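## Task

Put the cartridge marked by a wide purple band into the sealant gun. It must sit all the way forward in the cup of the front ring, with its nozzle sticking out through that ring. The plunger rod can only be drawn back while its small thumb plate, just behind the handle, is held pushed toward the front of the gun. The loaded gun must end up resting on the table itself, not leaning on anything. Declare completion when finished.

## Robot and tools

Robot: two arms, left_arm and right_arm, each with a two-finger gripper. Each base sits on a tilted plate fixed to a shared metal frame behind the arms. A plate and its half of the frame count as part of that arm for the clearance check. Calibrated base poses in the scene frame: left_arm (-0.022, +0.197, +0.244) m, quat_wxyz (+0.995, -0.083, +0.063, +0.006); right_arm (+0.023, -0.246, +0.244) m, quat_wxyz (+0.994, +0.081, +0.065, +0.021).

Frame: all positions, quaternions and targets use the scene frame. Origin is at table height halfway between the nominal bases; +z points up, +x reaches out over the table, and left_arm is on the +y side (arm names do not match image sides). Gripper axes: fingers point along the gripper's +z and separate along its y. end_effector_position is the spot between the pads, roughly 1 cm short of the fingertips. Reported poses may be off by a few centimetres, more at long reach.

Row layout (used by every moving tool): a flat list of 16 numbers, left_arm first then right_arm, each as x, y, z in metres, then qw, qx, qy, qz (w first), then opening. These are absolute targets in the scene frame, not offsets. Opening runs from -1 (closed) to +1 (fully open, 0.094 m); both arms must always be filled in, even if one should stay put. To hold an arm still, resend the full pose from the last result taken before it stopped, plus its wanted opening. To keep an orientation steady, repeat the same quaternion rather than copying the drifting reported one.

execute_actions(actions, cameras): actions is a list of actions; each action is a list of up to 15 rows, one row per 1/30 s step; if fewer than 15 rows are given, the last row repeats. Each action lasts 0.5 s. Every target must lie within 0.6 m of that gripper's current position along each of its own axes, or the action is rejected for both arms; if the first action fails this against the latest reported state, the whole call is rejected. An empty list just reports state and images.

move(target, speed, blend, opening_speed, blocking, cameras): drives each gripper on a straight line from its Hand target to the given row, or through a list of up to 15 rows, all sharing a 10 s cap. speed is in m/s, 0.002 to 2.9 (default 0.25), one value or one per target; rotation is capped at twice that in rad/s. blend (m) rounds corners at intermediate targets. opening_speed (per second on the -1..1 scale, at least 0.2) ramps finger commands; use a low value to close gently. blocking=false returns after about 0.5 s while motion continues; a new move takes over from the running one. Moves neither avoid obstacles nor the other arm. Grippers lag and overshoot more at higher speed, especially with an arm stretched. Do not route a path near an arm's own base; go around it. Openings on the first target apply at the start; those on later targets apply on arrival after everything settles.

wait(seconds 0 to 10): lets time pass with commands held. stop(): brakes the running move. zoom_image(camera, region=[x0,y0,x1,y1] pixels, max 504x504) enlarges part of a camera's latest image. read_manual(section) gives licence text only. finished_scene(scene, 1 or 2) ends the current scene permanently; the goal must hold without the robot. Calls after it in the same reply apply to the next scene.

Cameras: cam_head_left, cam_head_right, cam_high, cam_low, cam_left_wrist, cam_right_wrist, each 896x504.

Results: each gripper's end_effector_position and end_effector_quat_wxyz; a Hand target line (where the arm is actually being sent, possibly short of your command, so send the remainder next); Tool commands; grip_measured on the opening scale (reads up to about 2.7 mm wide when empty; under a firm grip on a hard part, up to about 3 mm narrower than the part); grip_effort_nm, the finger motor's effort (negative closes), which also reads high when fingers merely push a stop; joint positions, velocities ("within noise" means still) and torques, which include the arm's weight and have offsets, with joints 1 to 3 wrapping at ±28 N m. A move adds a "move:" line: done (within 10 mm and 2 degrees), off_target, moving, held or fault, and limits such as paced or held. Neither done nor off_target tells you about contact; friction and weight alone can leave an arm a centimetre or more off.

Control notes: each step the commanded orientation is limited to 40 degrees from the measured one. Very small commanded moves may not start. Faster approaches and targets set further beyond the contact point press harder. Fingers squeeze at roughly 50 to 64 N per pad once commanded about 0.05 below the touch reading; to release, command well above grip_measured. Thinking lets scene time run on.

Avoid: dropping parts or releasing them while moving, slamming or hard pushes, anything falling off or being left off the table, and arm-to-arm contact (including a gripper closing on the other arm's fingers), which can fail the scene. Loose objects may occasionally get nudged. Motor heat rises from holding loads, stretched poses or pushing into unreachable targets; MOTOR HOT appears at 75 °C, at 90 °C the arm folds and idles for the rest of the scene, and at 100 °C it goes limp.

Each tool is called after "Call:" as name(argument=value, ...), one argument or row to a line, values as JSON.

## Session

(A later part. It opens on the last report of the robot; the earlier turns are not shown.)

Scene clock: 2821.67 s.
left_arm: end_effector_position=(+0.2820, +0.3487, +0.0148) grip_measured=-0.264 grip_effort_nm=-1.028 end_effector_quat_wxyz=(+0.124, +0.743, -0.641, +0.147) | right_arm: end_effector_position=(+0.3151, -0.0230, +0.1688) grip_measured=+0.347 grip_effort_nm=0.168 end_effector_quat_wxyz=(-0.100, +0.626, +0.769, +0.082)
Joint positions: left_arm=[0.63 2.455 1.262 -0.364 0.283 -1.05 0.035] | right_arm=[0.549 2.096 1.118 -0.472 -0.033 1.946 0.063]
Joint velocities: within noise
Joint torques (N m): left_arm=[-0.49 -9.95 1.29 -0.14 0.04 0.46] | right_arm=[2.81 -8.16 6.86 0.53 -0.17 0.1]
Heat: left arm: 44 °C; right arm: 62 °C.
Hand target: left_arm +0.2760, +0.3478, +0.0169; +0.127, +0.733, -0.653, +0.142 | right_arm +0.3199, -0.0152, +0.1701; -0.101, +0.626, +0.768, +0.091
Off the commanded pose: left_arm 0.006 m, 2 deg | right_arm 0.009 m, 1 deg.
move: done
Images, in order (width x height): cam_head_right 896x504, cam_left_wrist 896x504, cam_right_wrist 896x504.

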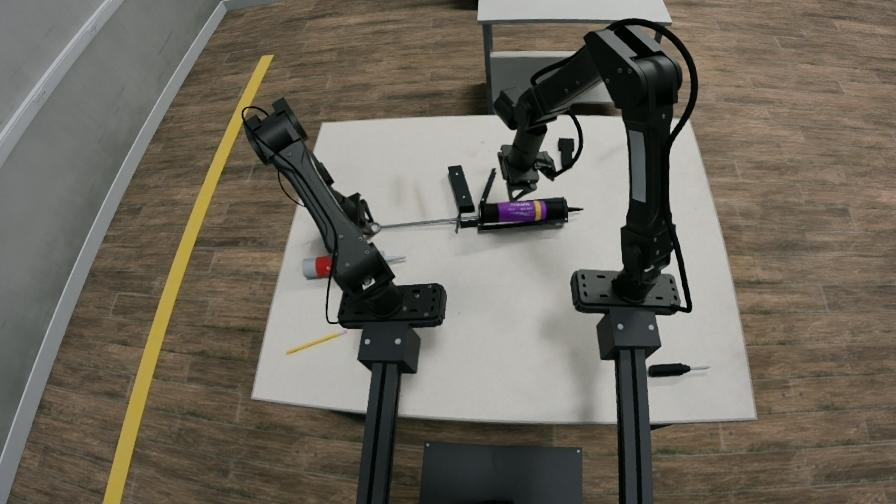

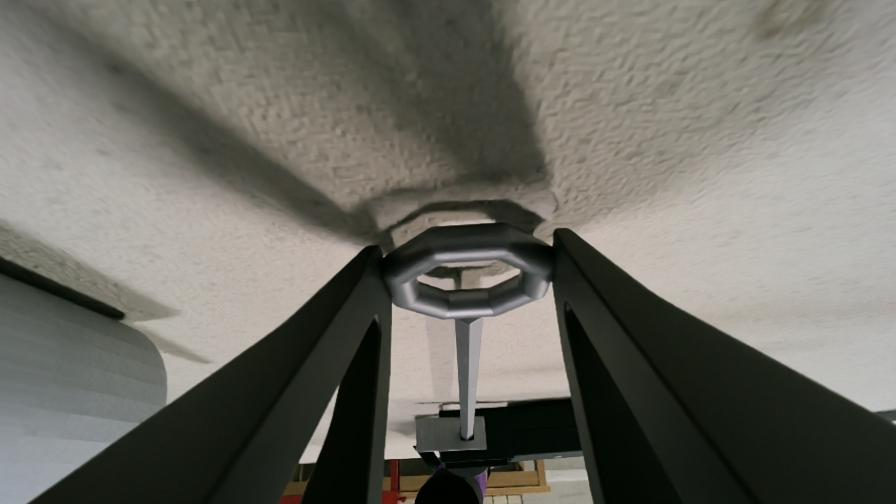

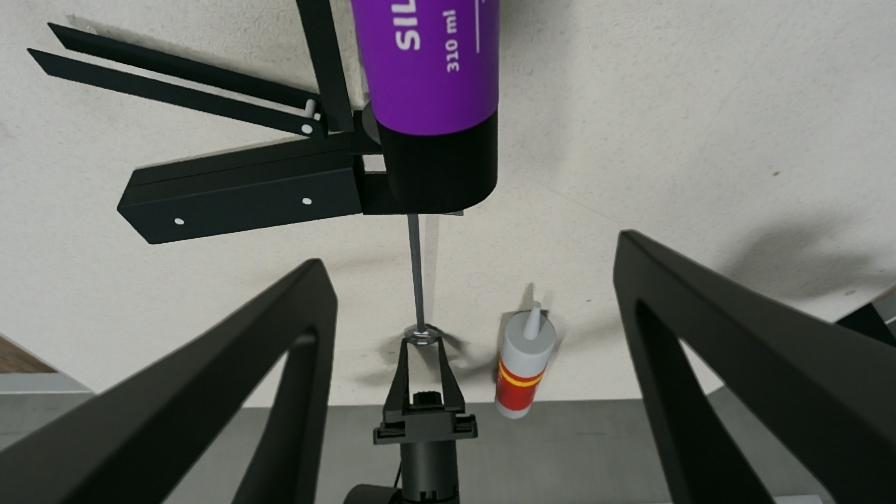

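Call:
move(
  target=[0.266,0.349,0.029,0.1271,0.7324,-0.6536,0.1424,-0.45,0.320,-0.015,0.17,-0.10,0.62,0.76,0.09,0.35],
  speed=0.06,
  cameras=["cam_left_wrist","cam_right_wrist","cam_head_right"],
)

Scene clock: 2824.10 s.
left_arm: end_effector_position=(+0.2723, +0.3473, +0.0177) grip_measured=-0.264 grip_effort_nm=-1.033 end_effector_quat_wxyz=(+0.124, +0.748, -0.635, +0.150) | right_arm: end_effector_position=(+0.3152, -0.0229, +0.1688) grip_measured=+0.347 grip_effort_nm=0.168 end_effector_quat_wxyz=(-0.100, +0.626, +0.769, +0.082)
Joint positions: left_arm=[0.646 2.431 1.212 -0.338 0.29 -1.049 0.035] | right_arm=[0.549 2.096 1.118 -0.472 -0.034 1.947 0.063]
Joint velocities: within noise
Joint torques (N m): left_arm=[-0.38 -11.95 0.99 -0.39 0.01 0.65] | right_arm=[2.84 -8.2 6.8 0.52 -0.17 0.1]
Heat: left arm: 44 °C; right arm: 62 °C.
Hand target: left_arm +0.2661, +0.3488, +0.0285; +0.127, +0.733, -0.653, +0.143 | right_arm +0.3199, -0.0151, +0.1701; -0.101, +0.626, +0.768, +0.091
Off the commanded pose: left_arm 0.013 m, 3 deg | right_arm 0.009 m, 1 deg.
move: off_target (left_arm)
Images, in order (width x height): cam_head_right 896x504, cam_left_wrist 896x504, cam_right_wrist 896x504.

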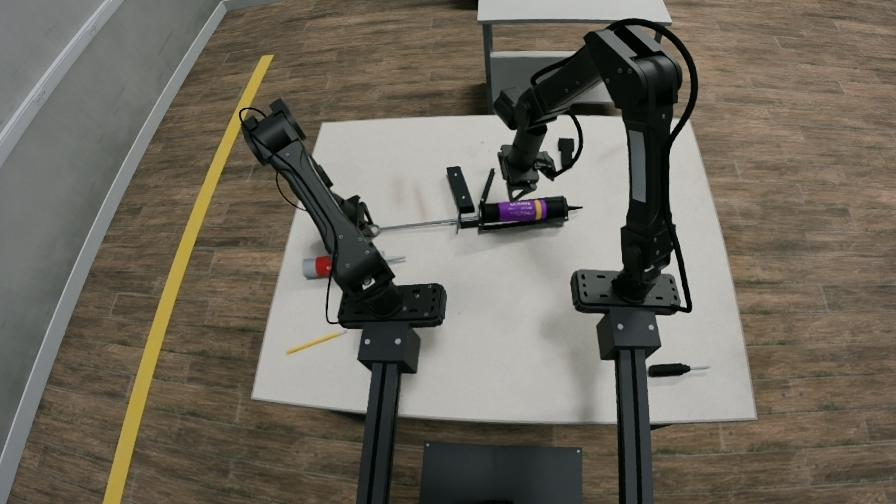

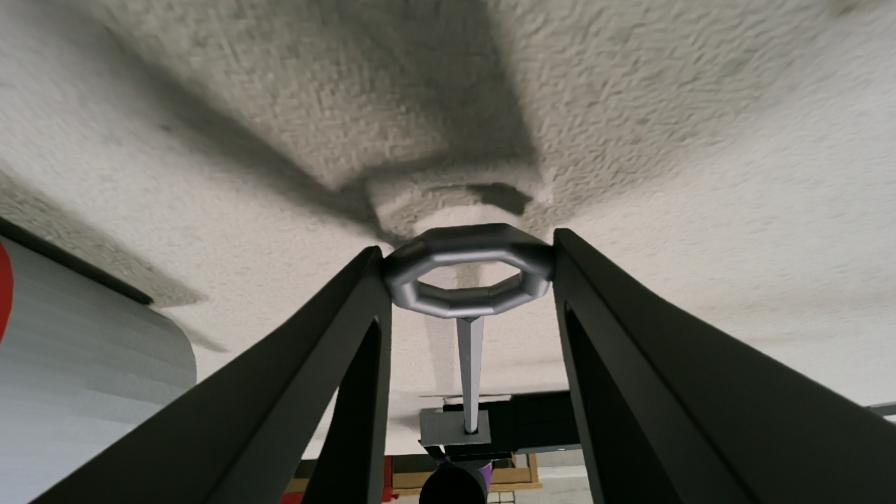

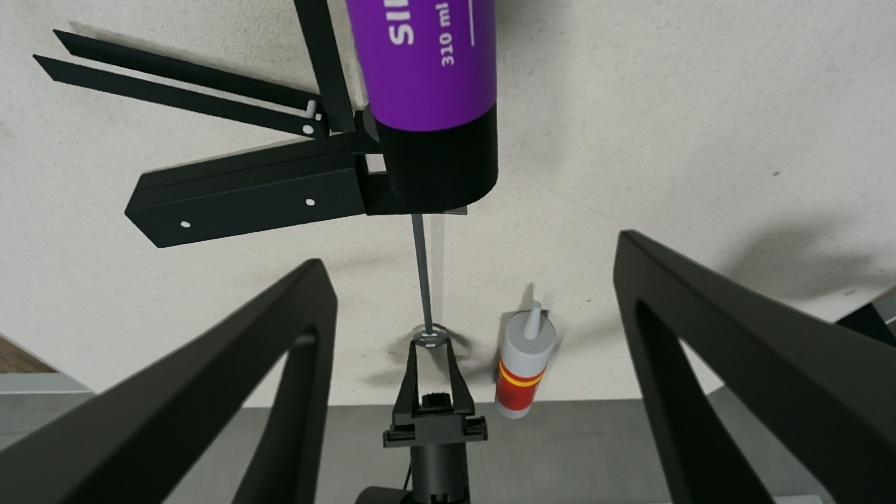

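Call:
move(
  target=[
    [0.266,0.349,0.029,0.1271,0.7324,-0.6536,0.1424,-0.45,0.320,-0.012,0.11,-0.0638,0.6323,0.769,0.0692,0.4],
  ],
  speed=0.12,
  cameras=["cam_right_wrist","cam_head_right"],
)

Scene clock: 2836.00 s.
left_arm: end_effector_position=(+0.2723, +0.3473, +0.0177) grip_measured=-0.264 grip_effort_nm=-1.033 end_effector_quat_wxyz=(+0.124, +0.748, -0.635, +0.150) | right_arm: end_effector_position=(+0.3157, -0.0191, +0.1100) grip_measured=+0.397 grip_effort_nm=0.168 end_effector_quat_wxyz=(-0.074, +0.634, +0.767, +0.063)
Joint positions: left_arm=[0.646 2.431 1.212 -0.338 0.29 -1.049 0.035] | right_arm=[0.554 2.282 1.134 -0.321 0.028 1.966 0.066]
Joint velocities: within noise
Joint torques (N m): left_arm=[-0.28 -11.96 0.94 -0.41 -0.01 0.62] | right_arm=[3.86 -8.87 5.68 0.53 0.1 0.08]
Heat: left arm: 50 °C; right arm: 62 °C.
Hand target: left_arm +0.2661, +0.3488, +0.0285; +0.127, +0.733, -0.653, +0.143 | right_arm +0.3199, -0.0121, +0.1102; -0.064, +0.632, +0.769, +0.069
Off the commanded pose: left_arm 0.013 m, 3 deg | right_arm 0.008 m, 1 deg.
move: off_target (left_arm)
Images, in order (width x height): cam_head_right 896x504, cam_right_wrist 896x504.

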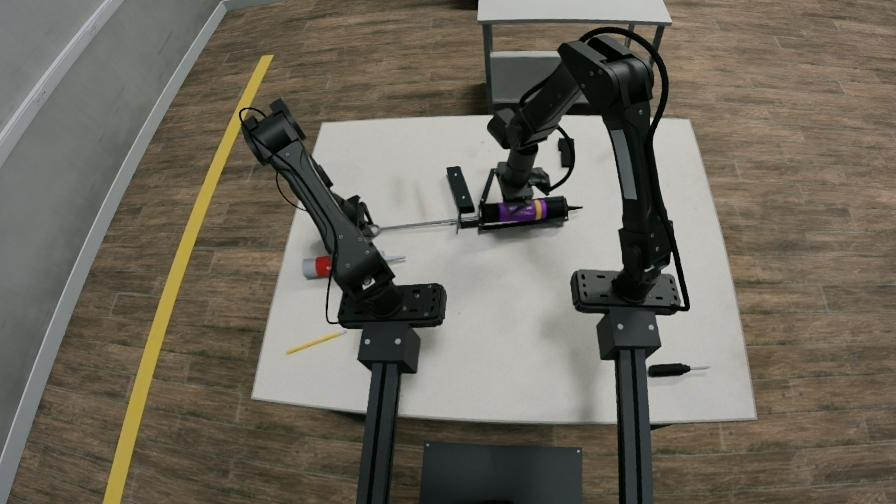

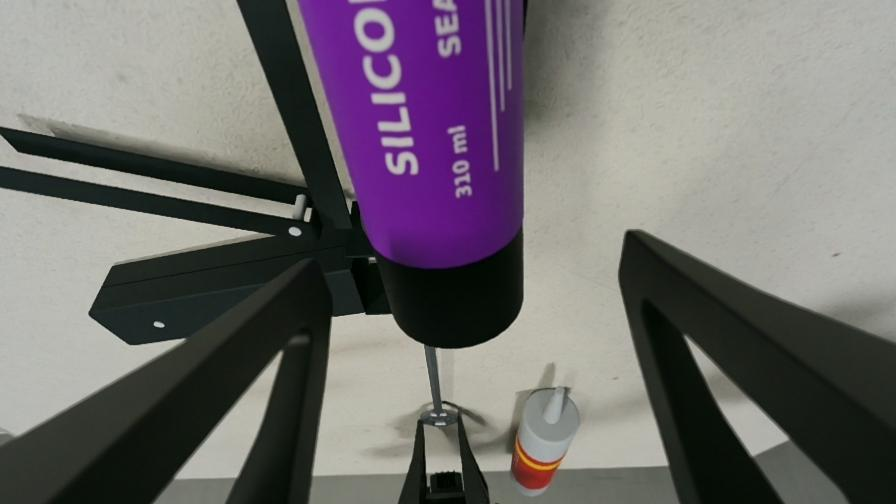

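Call:
move(
  target=[
    [0.266,0.349,0.029,0.1271,0.7324,-0.6536,0.1424,-0.45,0.324,-0.008,0.060,-0.0638,0.6323,0.769,0.0692,0.4],
  ],
  speed=0.08,
  cameras=["cam_right_wrist","cam_head_right","cam_left_wrist"],
)

Scene clock: 2840.93 s.
left_arm: end_effector_position=(+0.2723, +0.3473, +0.0177) grip_measured=-0.264 grip_effort_nm=-1.033 end_effector_quat_wxyz=(+0.124, +0.748, -0.635, +0.150) | right_arm: end_effector_position=(+0.3150, -0.0077, +0.0628) grip_measured=+0.397 grip_effort_nm=0.168 end_effector_quat_wxyz=(-0.073, +0.629, +0.771, +0.064)
Joint positions: left_arm=[0.646 2.431 1.212 -0.338 0.29 -1.049 0.035] | right_arm=[0.554 2.449 1.184 -0.203 0.029 1.953 0.066]
Joint velocities: within noise
Joint torques (N m): left_arm=[-0.32 -12.07 1.06 -0.41 -0.02 0.61] | right_arm=[1.74 -9.32 5.24 0.47 0.07 -0.03]
Heat: left arm: 51 °C; right arm: 62 °C.
Hand target: left_arm +0.2661, +0.3488, +0.0285; +0.127, +0.733, -0.653, +0.143 | right_arm +0.3239, -0.0081, +0.0602; -0.064, +0.632, +0.769, +0.069
Off the commanded pose: left_arm 0.013 m, 3 deg | right_arm 0.009 m, 1 deg.
move: off_target (left_arm)
Images, in order (width x height): cam_head_right 896x504, cam_left_wrist 896x504, cam_right_wrist 896x504.

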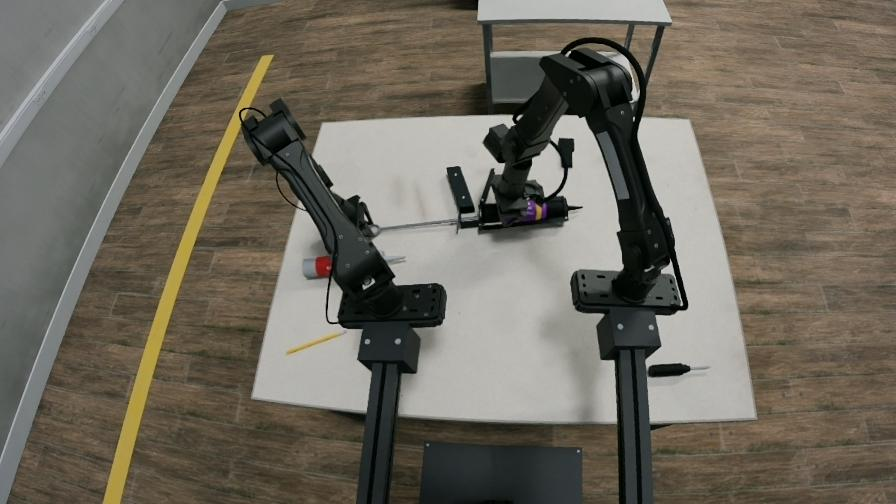

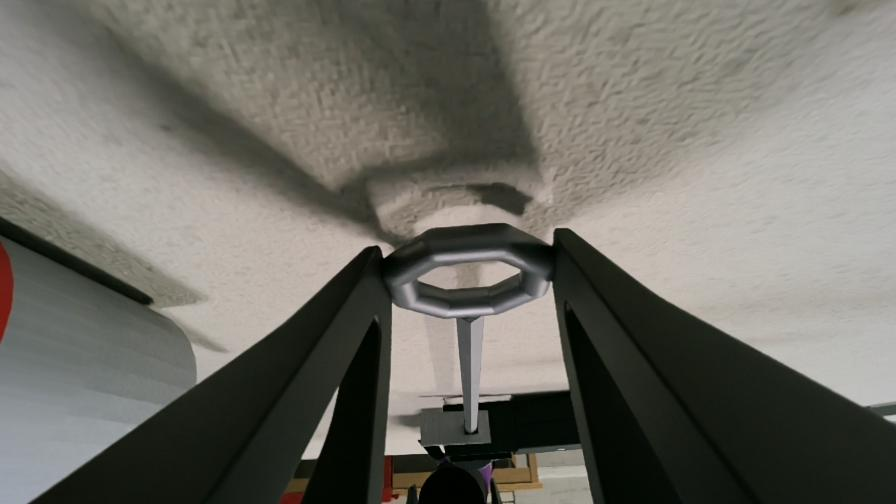

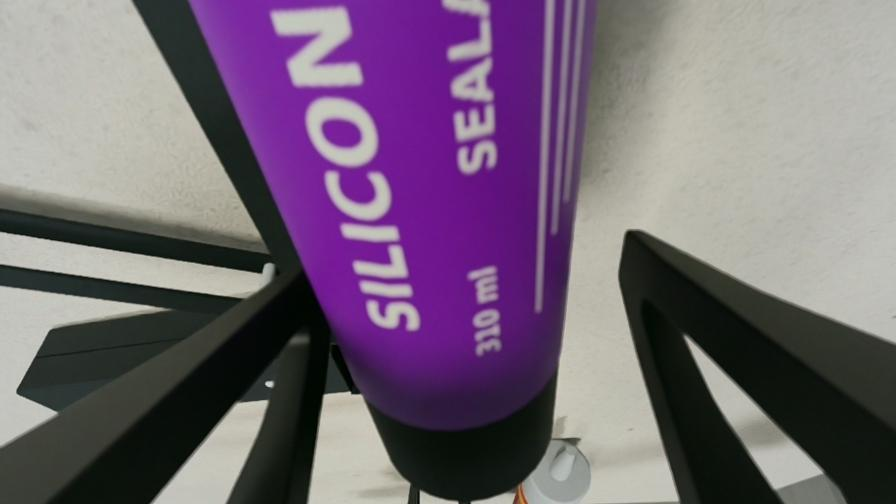

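Call:
move(
  target=[
    [0.266,0.349,0.029,0.1271,0.7324,-0.6536,0.1424,-0.45,0.332,-0.010,0.058,-0.0638,0.6323,0.769,0.0692,0.4],
  ],
  speed=0.08,
  cameras=["cam_right_wrist","cam_left_wrist"],
)

Scene clock: 2843.50 s.
left_arm: end_effector_position=(+0.2723, +0.3473, +0.0177) grip_measured=-0.264 grip_effort_nm=-1.023 end_effector_quat_wxyz=(+0.124, +0.748, -0.635, +0.150) | right_arm: end_effector_position=(+0.3278, -0.0076, +0.0619) grip_measured=+0.397 grip_effort_nm=0.164 end_effector_quat_wxyz=(-0.069, +0.630, +0.770, +0.073)
Joint positions: left_arm=[0.646 2.431 1.212 -0.338 0.29 -1.049 0.035] | right_arm=[0.536 2.46 1.214 -0.203 0.029 1.936 0.066]
Joint velocities: within noise
Joint torques (N m): left_arm=[-0.32 -11.9 0.83 -0.43 -0.02 0.63] | right_arm=[1.89 -9.33 5.23 0.36 0.04 -0.03]
Heat: left arm: 52 °C; right arm: 62 °C.
Hand target: left_arm +0.2661, +0.3488, +0.0285; +0.127, +0.733, -0.653, +0.143 | right_arm +0.3318, -0.0101, +0.0581; -0.064, +0.632, +0.769, +0.069
Off the commanded pose: left_arm 0.013 m, 3 deg | right_arm 0.006 m, 1 deg.
move: off_target (left_arm)
Images, in order (width x height): cam_left_wrist 896x504, cam_right_wrist 896x504.

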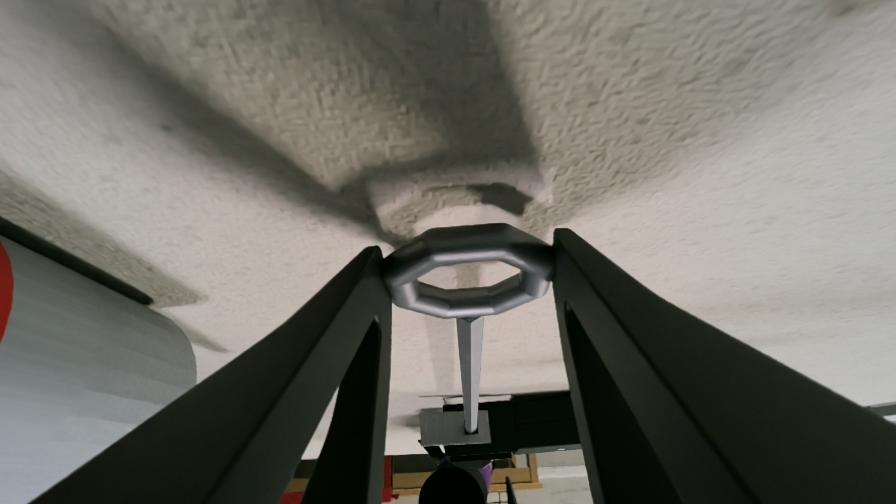

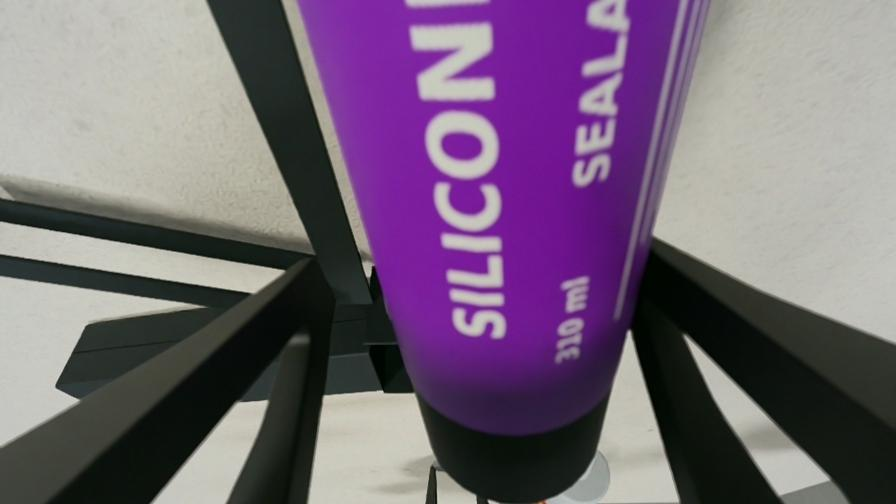

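Call:
move(
  target=[
    [0.266,0.349,0.029,0.1271,0.7324,-0.6536,0.1424,-0.45,0.332,-0.010,0.052,-0.0638,0.6323,0.769,0.0692,0.4],
    [0.266,0.349,0.029,0.1271,0.7324,-0.6536,0.1424,-0.45,0.332,-0.010,0.052,-0.0638,0.6323,0.769,0.0692,-0.03],
  ],
  speed=0.08,
  opening_speed=0.4,
  cameras=["cam_right_wrist","cam_left_wrist","cam_head_right"],
)

Call:
zoom_image(
  camera="cam_left_wrist",
  region=[400, 400, 540, 504],
)

Call:
zoom_image(
  camera="cam_head_right",
  region=[500, 170, 590, 250],
)

Scene clock: 2851.27 s.
left_arm: end_effector_position=(+0.2723, +0.3473, +0.0177) grip_measured=-0.264 grip_effort_nm=-1.033 end_effector_quat_wxyz=(+0.124, +0.748, -0.635, +0.150) | right_arm: end_effector_position=(+0.3212, -0.0094, +0.0560) grip_measured=+0.020 grip_effort_nm=-0.979 end_effector_quat_wxyz=(-0.076, +0.628, +0.772, +0.061)
Joint positions: left_arm=[0.646 2.431 1.212 -0.338 0.29 -1.049 0.035] | right_arm=[0.535 2.479 1.219 -0.216 0.023 1.932 0.048]
Joint velocities: within noise
Joint torques (N m): left_arm=[-0.31 -11.77 0.95 -0.37 -0.04 0.64] | right_arm=[1.59 -9.29 5.07 0.6 0.07 0.01]
Heat: left arm: 53 °C; right arm: 62 °C.
Hand target: left_arm +0.2661, +0.3488, +0.0285; +0.127, +0.733, -0.653, +0.143 | right_arm +0.3317, -0.0102, +0.0524; -0.064, +0.632, +0.769, +0.069
Off the commanded pose: left_arm 0.013 m, 3 deg | right_arm 0.012 m, 2 deg.
move: off_target (left_arm, right_arm)
Images, in order (width x height): cam_head_right 896x504, cam_left_wrist 896x504, cam_right_wrist 896x504.

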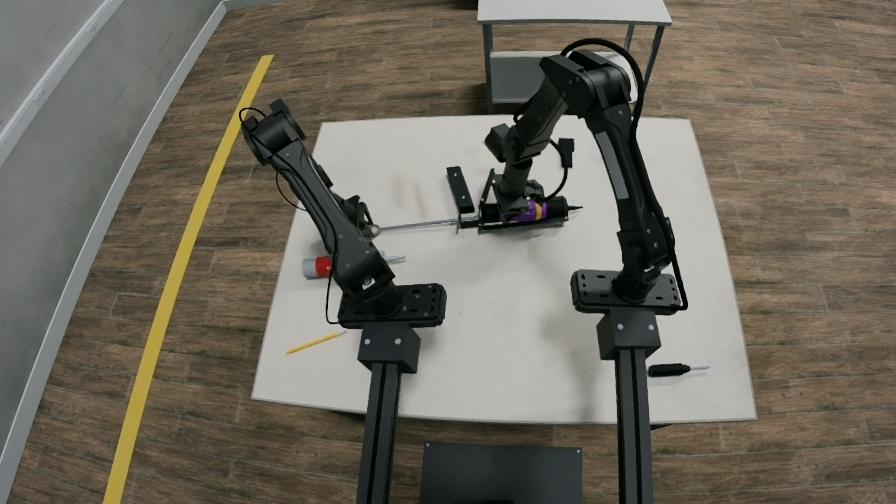

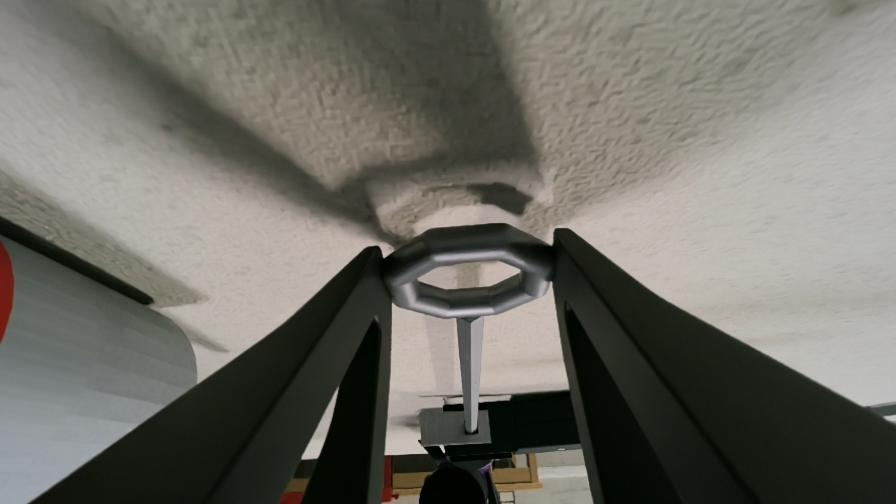

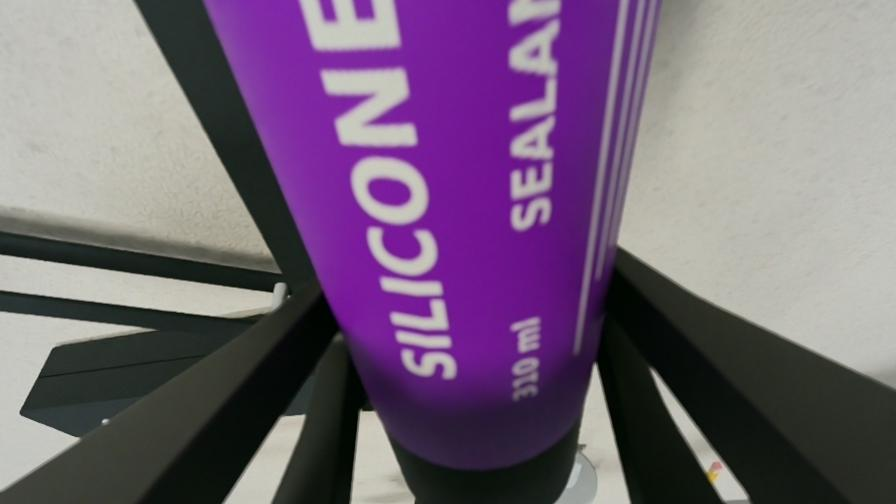

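Scaled by 3.600 from the camera's 896x504 image, which has a finer 1280x720 frame.

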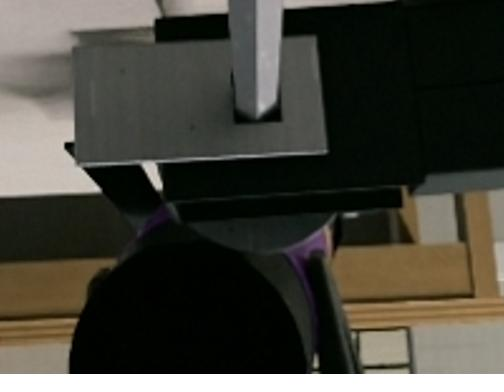

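Scaled by 5.600 from the camera's 896x504 image, which has a finer 1280x720 frame.

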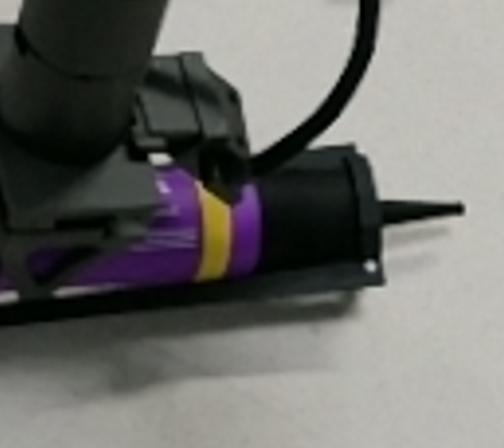

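Call:
move(
  target=[
    [0.266,0.349,0.029,0.1271,0.7324,-0.6536,0.1424,-0.45,0.332,-0.010,0.066,-0.062,0.6588,0.7464,0.0721,-0.03],
    [0.266,0.349,0.029,0.1271,0.7324,-0.6536,0.1424,-0.45,0.339,-0.014,0.066,-0.062,0.6588,0.7464,0.0721,-0.03],
  ],
  speed=0.04,
  cameras=["cam_right_wrist","cam_left_wrist","cam_head_right"],
)

Call:
zoom_image(
  camera="cam_left_wrist",
  region=[400, 400, 540, 504],
)

Call:
zoom_image(
  camera="cam_head_right",
  region=[500, 170, 590, 250],
)

Scene clock: 2858.13 s.
left_arm: end_effector_position=(+0.2725, +0.3474, +0.0177) grip_measured=-0.264 grip_effort_nm=-1.023 end_effector_quat_wxyz=(+0.124, +0.748, -0.635, +0.150) | right_arm: end_effector_position=(+0.3215, -0.0099, +0.0559) grip_measured=+0.018 grip_effort_nm=-1.009 end_effector_quat_wxyz=(-0.077, +0.637, +0.765, +0.060)
Joint positions: left_arm=[0.646 2.431 1.212 -0.337 0.291 -1.049 0.035] | right_arm=[0.534 2.479 1.219 -0.216 0.023 1.955 0.048]
Joint velocities: within noise
Joint torques (N m): left_arm=[-0.35 -11.88 1.01 -0.39 -0.02 0.66] | right_arm=[0.94 -13.27 4.19 0.36 0.12 0.36]
Heat: left arm: 54 °C; right arm: 63 °C.
Hand target: left_arm +0.2661, +0.3489, +0.0284; +0.127, +0.733, -0.653, +0.143 | right_arm +0.3388, -0.0142, +0.0659; -0.062, +0.659, +0.746, +0.072
Off the commanded pose: left_arm 0.013 m, 3 deg | right_arm 0.021 m, 4 deg.
move: off_target (left_arm, right_arm)
Images, in order (width x height): cam_head_right 896x504, cam_left_wrist 896x504, cam_right_wrist 896x504.

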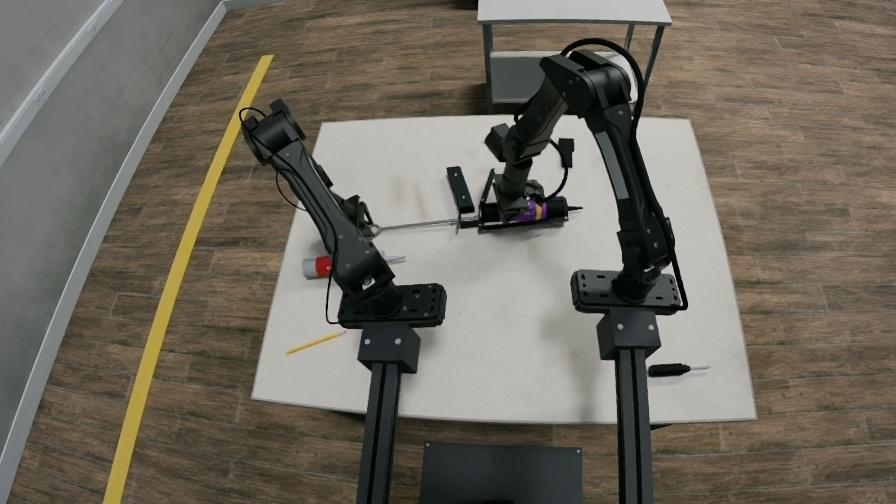

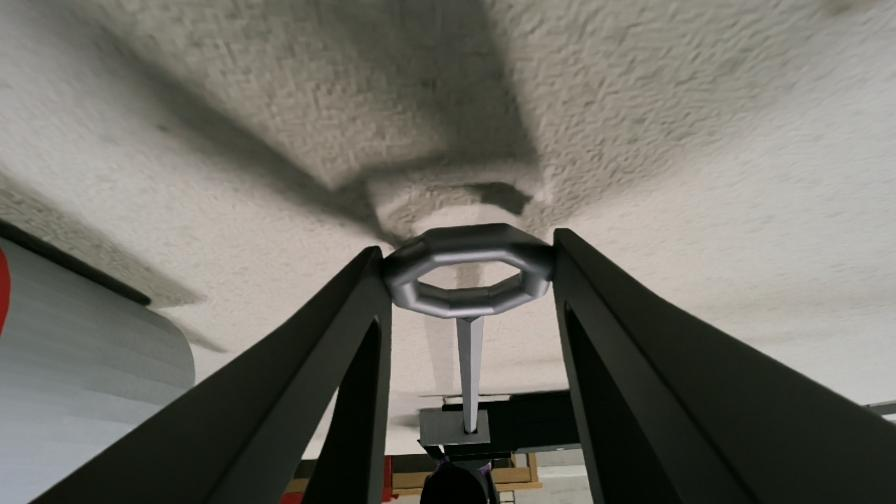

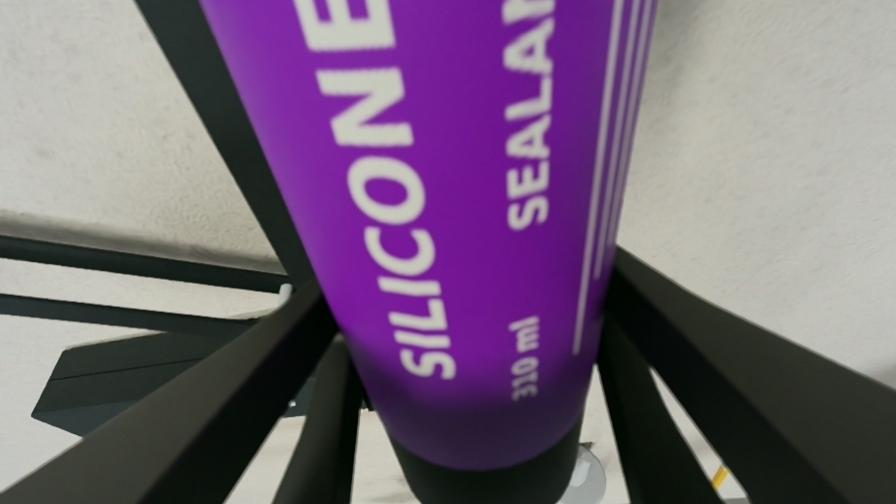

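Scaled by 3.600 from the camera's 896x504 image, which has a finer 1280x720 frame.

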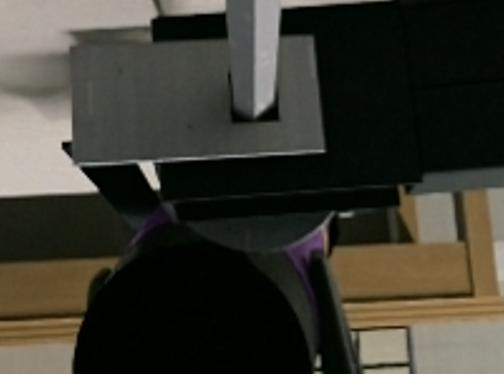

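Scaled by 5.600 from the camera's 896x504 image, which has a finer 1280x720 frame.

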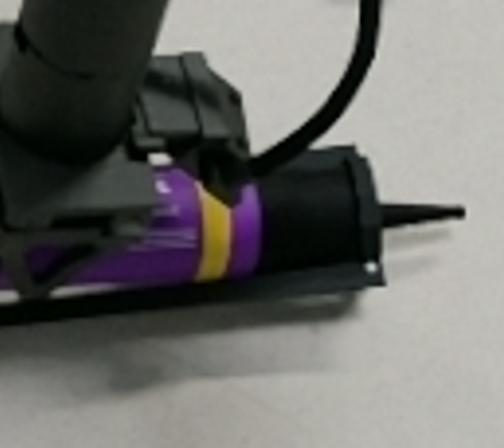

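Call:
move(
  target=[
    [0.266,0.349,0.029,0.1271,0.7324,-0.6536,0.1424,-0.45,0.334,-0.010,0.078,-0.062,0.6588,0.7464,0.0721,-0.03],
    [0.266,0.349,0.029,0.1271,0.7324,-0.6536,0.1424,-0.45,0.343,-0.012,0.074,-0.062,0.6588,0.7464,0.0721,-0.03],
  ],
  speed=0.04,
  cameras=["cam_left_wrist","cam_head_right"],
)

Call:
zoom_image(
  camera="cam_left_wrist",
  region=[400, 400, 540, 504],
)

Call:
zoom_image(
  camera="cam_head_right",
  region=[500, 170, 590, 250],
)

Scene clock: 2862.50 s.
left_arm: end_effector_position=(+0.2713, +0.3463, +0.0176) grip_measured=-0.264 grip_effort_nm=-1.033 end_effector_quat_wxyz=(+0.125, +0.746, -0.636, +0.150) | right_arm: end_effector_position=(+0.3265, -0.0102, +0.0601) grip_measured=+0.018 grip_effort_nm=-1.004 end_effector_quat_wxyz=(-0.076, +0.654, +0.750, +0.064)
Joint positions: left_arm=[0.646 2.431 1.208 -0.338 0.291 -1.045 0.035] | right_arm=[0.529 2.467 1.223 -0.22 0.024 1.993 0.048]
Joint velocities: within noise
Joint torques (N m): left_arm=[-0.36 -11.73 1.17 -0.41 -0.01 0.58] | right_arm=[1.74 -13.67 5.68 0.08 0.13 -0.01]
Heat: left arm: 55 °C; right arm: 65 °C.
Hand target: left_arm +0.2662, +0.3489, +0.0285; +0.127, +0.733, -0.653, +0.143 | right_arm +0.3427, -0.0120, +0.0738; -0.062, +0.659, +0.746, +0.072
Off the commanded pose: left_arm 0.013 m, 3 deg | right_arm 0.022 m, 2 deg.
move: off_target (left_arm, right_arm)
Images, in order (width x height): cam_head_right 896x504, cam_left_wrist 896x504.

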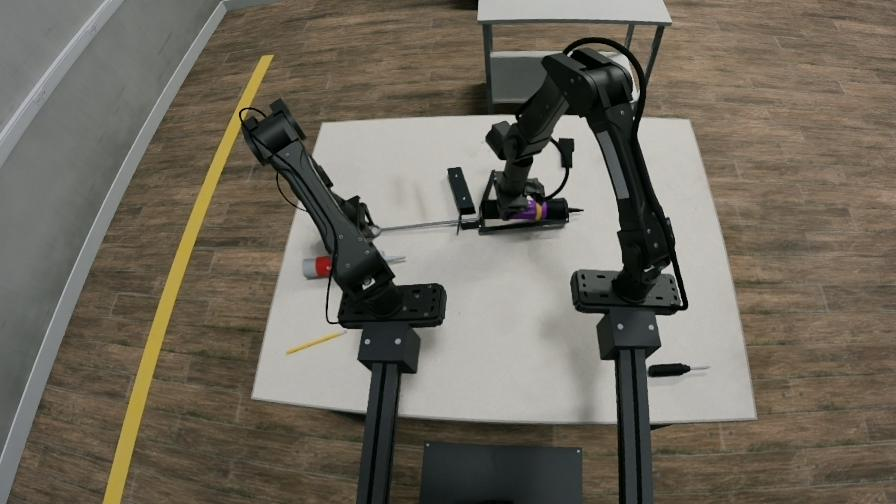

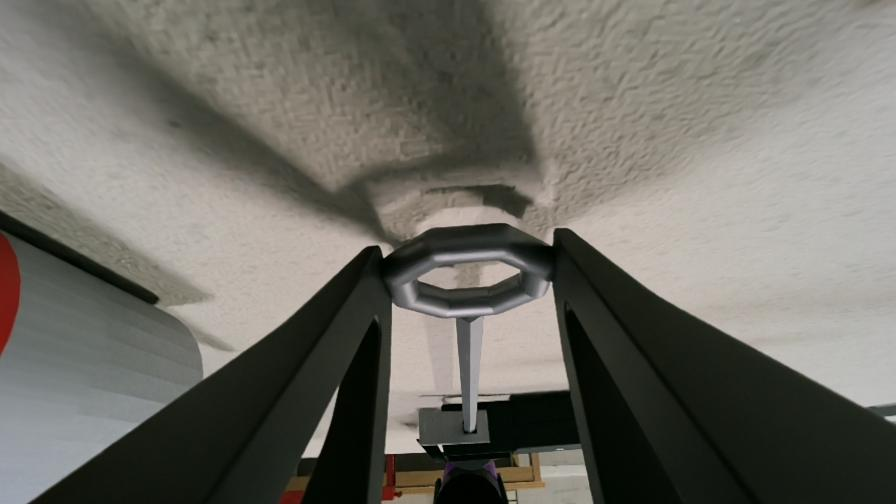

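Scaled by 3.600 from the camera's 896x504 image, which has a finer 1280x720 frame.

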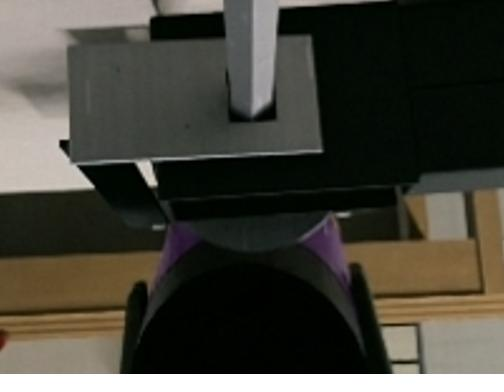

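Scaled by 5.600 from the camera's 896x504 image, which has a finer 1280x720 frame.

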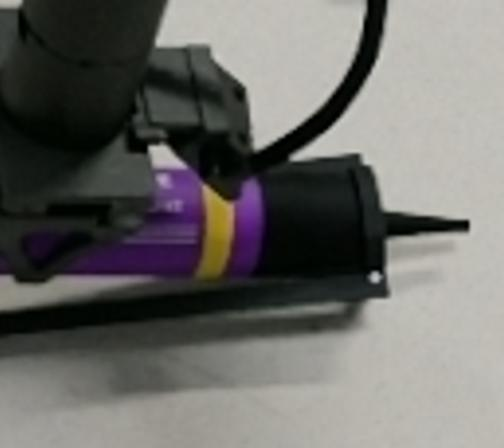

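Call:
move(
  target=[
    [0.266,0.352,0.029,0.1271,0.7324,-0.6536,0.1424,-0.45,0.343,-0.026,0.070,-0.066,0.6575,0.7460,0.0765,-0.03],
  ],
  speed=0.03,
  cameras=["cam_left_wrist","cam_head_right"],
)

Call:
zoom_image(
  camera="cam_left_wrist",
  region=[400, 400, 540, 504],
)

Call:
zoom_image(
  camera="cam_head_right",
  region=[500, 170, 590, 250],
)

Scene clock: 2867.20 s.
left_arm: end_effector_position=(+0.2699, +0.3417, +0.0194) grip_measured=-0.264 grip_effort_nm=-1.033 end_effector_quat_wxyz=(+0.135, +0.745, -0.635, +0.157) | right_arm: end_effector_position=(+0.3283, -0.0161, +0.0581) grip_measured=+0.018 grip_effort_nm=-1.004 end_effector_quat_wxyz=(-0.087, +0.655, +0.748, +0.069)
Joint positions: left_arm=[0.646 2.431 1.208 -0.355 0.308 -1.041 0.035] | right_arm=[0.5 2.464 1.21 -0.207 -0.004 1.969 0.048]
Joint velocities: within noise
Joint torques (N m): left_arm=[0.2 -11.69 1.96 -0.37 -0.15 0.61] | right_arm=[0.91 -14.38 2.89 0.29 0.25 -0.14]
Heat: left arm: 55 °C; right arm: 67 °C.
Hand target: left_arm +0.2661, +0.3518, +0.0287; +0.127, +0.733, -0.653, +0.143 | right_arm +0.3428, -0.0259, +0.0695; -0.066, +0.658, +0.746, +0.076
Off the commanded pose: left_arm 0.015 m, 3 deg | right_arm 0.021 m, 3 deg.
move: off_target (left_arm, right_arm)
Images, in order (width x height): cam_head_right 896x504, cam_left_wrist 896x504.

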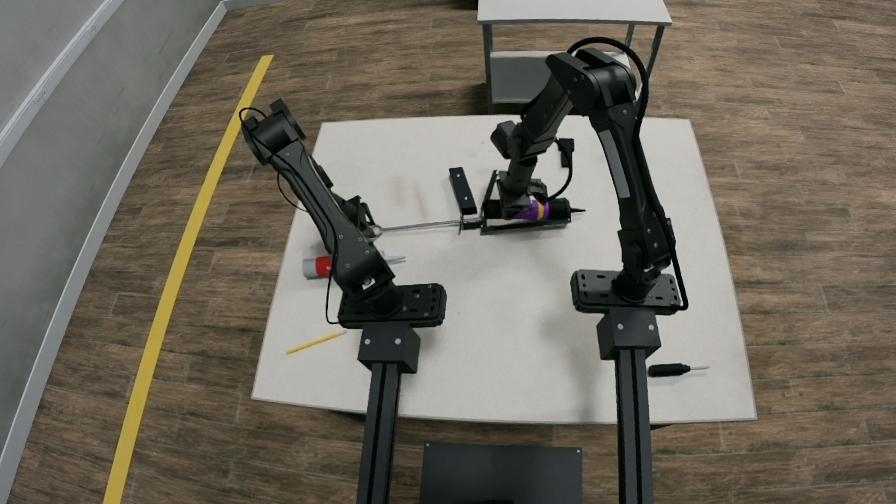

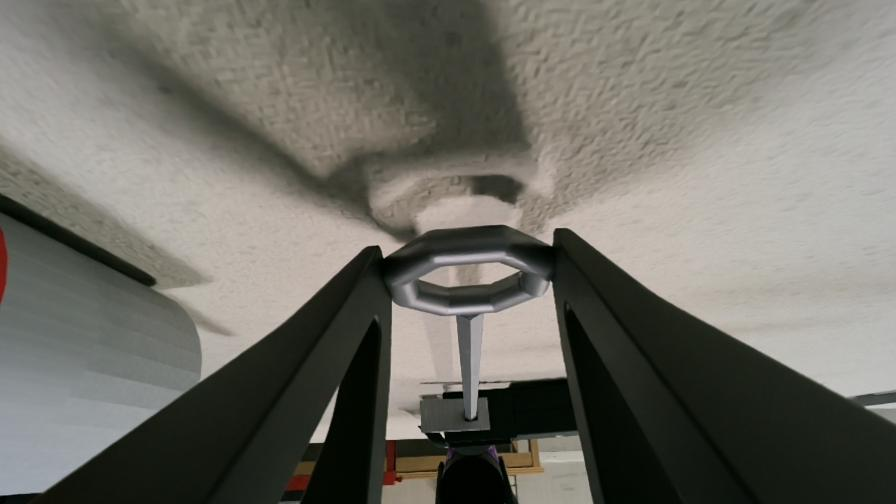

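Scaled by 3.600 from the camera's 896x504 image, which has a finer 1280x720 frame.

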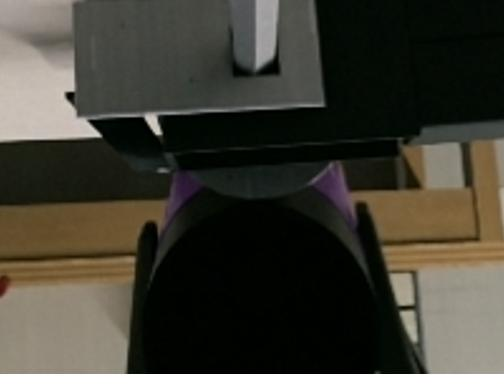

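Scaled by 5.600 from the camera's 896x504 image, which has a finer 1280x720 frame.

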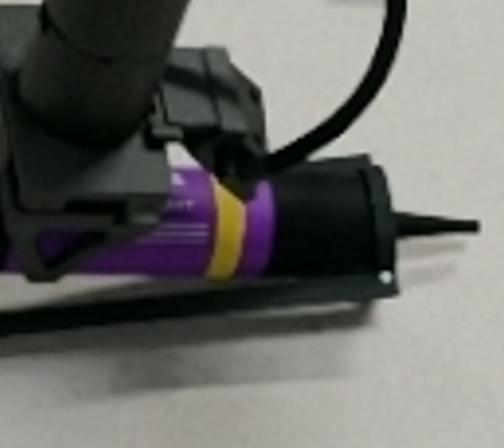

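Call:
zoom_image(
  camera="cam_head_right",
  region=[545, 185, 595, 225],
)

Scaled by 10.080 from the camera's 896x504 image, which has a finer 1280x720 frame.

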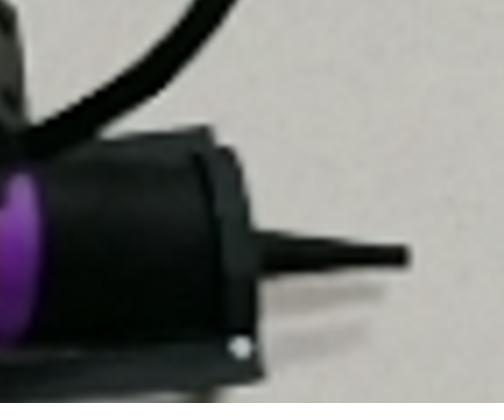

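Call:
move(
  target=[
    [0.266,0.356,0.029,0.1271,0.7324,-0.6536,0.1424,-0.45,0.340,-0.014,0.064,-0.066,0.6575,0.7460,0.0765,-0.03],
    [0.266,0.356,0.029,0.1271,0.7324,-0.6536,0.1424,-0.45,0.340,-0.016,0.059,-0.066,0.6575,0.7460,0.0765,-0.03],
    [0.266,0.356,0.029,0.1271,0.7324,-0.6536,0.1424,-0.45,0.340,-0.024,0.059,-0.066,0.6575,0.7460,0.0765,-0.03],
  ],
  speed=0.03,
  cameras=["cam_left_wrist","cam_head_right"],
)

Call:
zoom_image(
  camera="cam_left_wrist",
  region=[400, 400, 540, 504],
)

Call:
zoom_image(
  camera="cam_head_right",
  region=[500, 170, 590, 250],
)

Scene clock: 2883.70 s.
left_arm: end_effector_position=(+0.2684, +0.3417, +0.0202) grip_measured=-0.265 grip_effort_nm=-1.028 end_effector_quat_wxyz=(+0.138, +0.745, -0.633, +0.161) | right_arm: end_effector_position=(+0.3296, -0.0157, +0.0581) grip_measured=+0.018 grip_effort_nm=-1.004 end_effector_quat_wxyz=(-0.087, +0.655, +0.747, +0.071)
Joint positions: left_arm=[0.653 2.431 1.208 -0.362 0.318 -1.034 0.035] | right_arm=[0.499 2.464 1.21 -0.201 -0.004 1.969 0.048]
Joint velocities: within noise
Joint torques (N m): left_arm=[0.27 -11.58 3.04 -0.42 -0.26 0.62] | right_arm=[1.18 -11.48 2.95 0.59 0.23 -0.13]
Heat: left arm: 56 °C; right arm: 65 °C.
Hand target: left_arm +0.2660, +0.3557, +0.0289; +0.127, +0.733, -0.653, +0.143 | right_arm +0.3398, -0.0240, +0.0592; -0.066, +0.658, +0.746, +0.076
Off the commanded pose: left_arm 0.017 m, 4 deg | right_arm 0.013 m, 2 deg.
move: off_target (left_arm, right_arm)
Images, in order (width x height): cam_head_right 896x504, cam_left_wrist 896x504.

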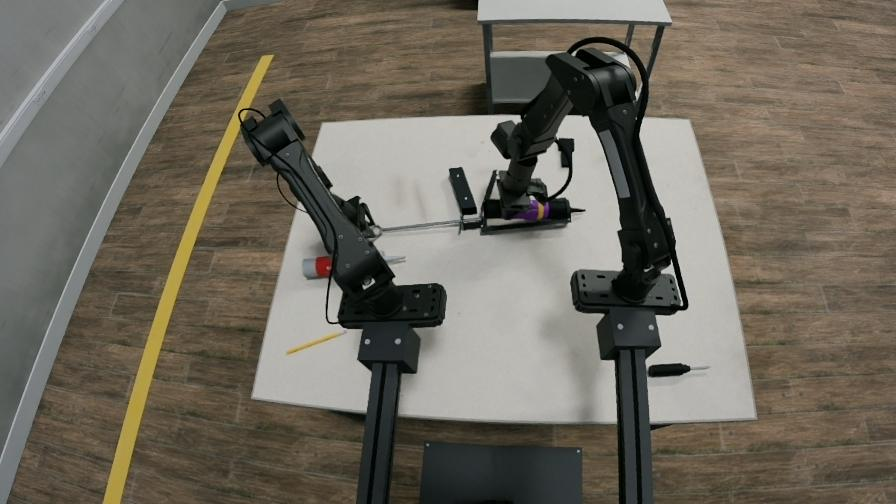

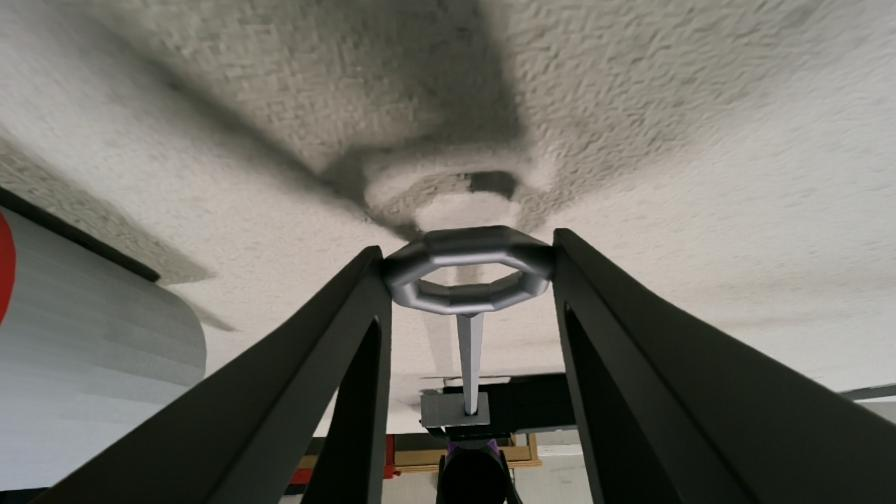

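Scaled by 3.600 from the camera's 896x504 image, which has a finer 1280x720 frame.

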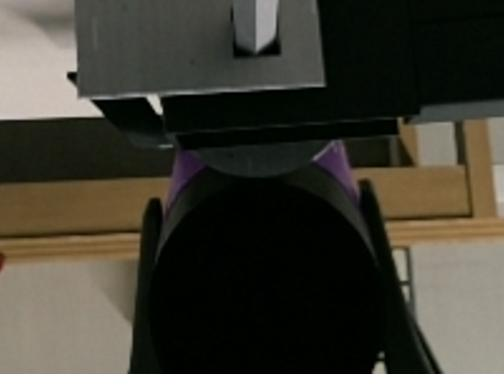

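Scaled by 5.600 from the camera's 896x504 image, which has a finer 1280x720 frame.

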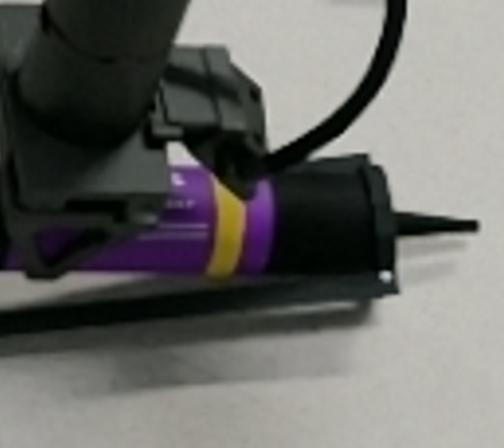

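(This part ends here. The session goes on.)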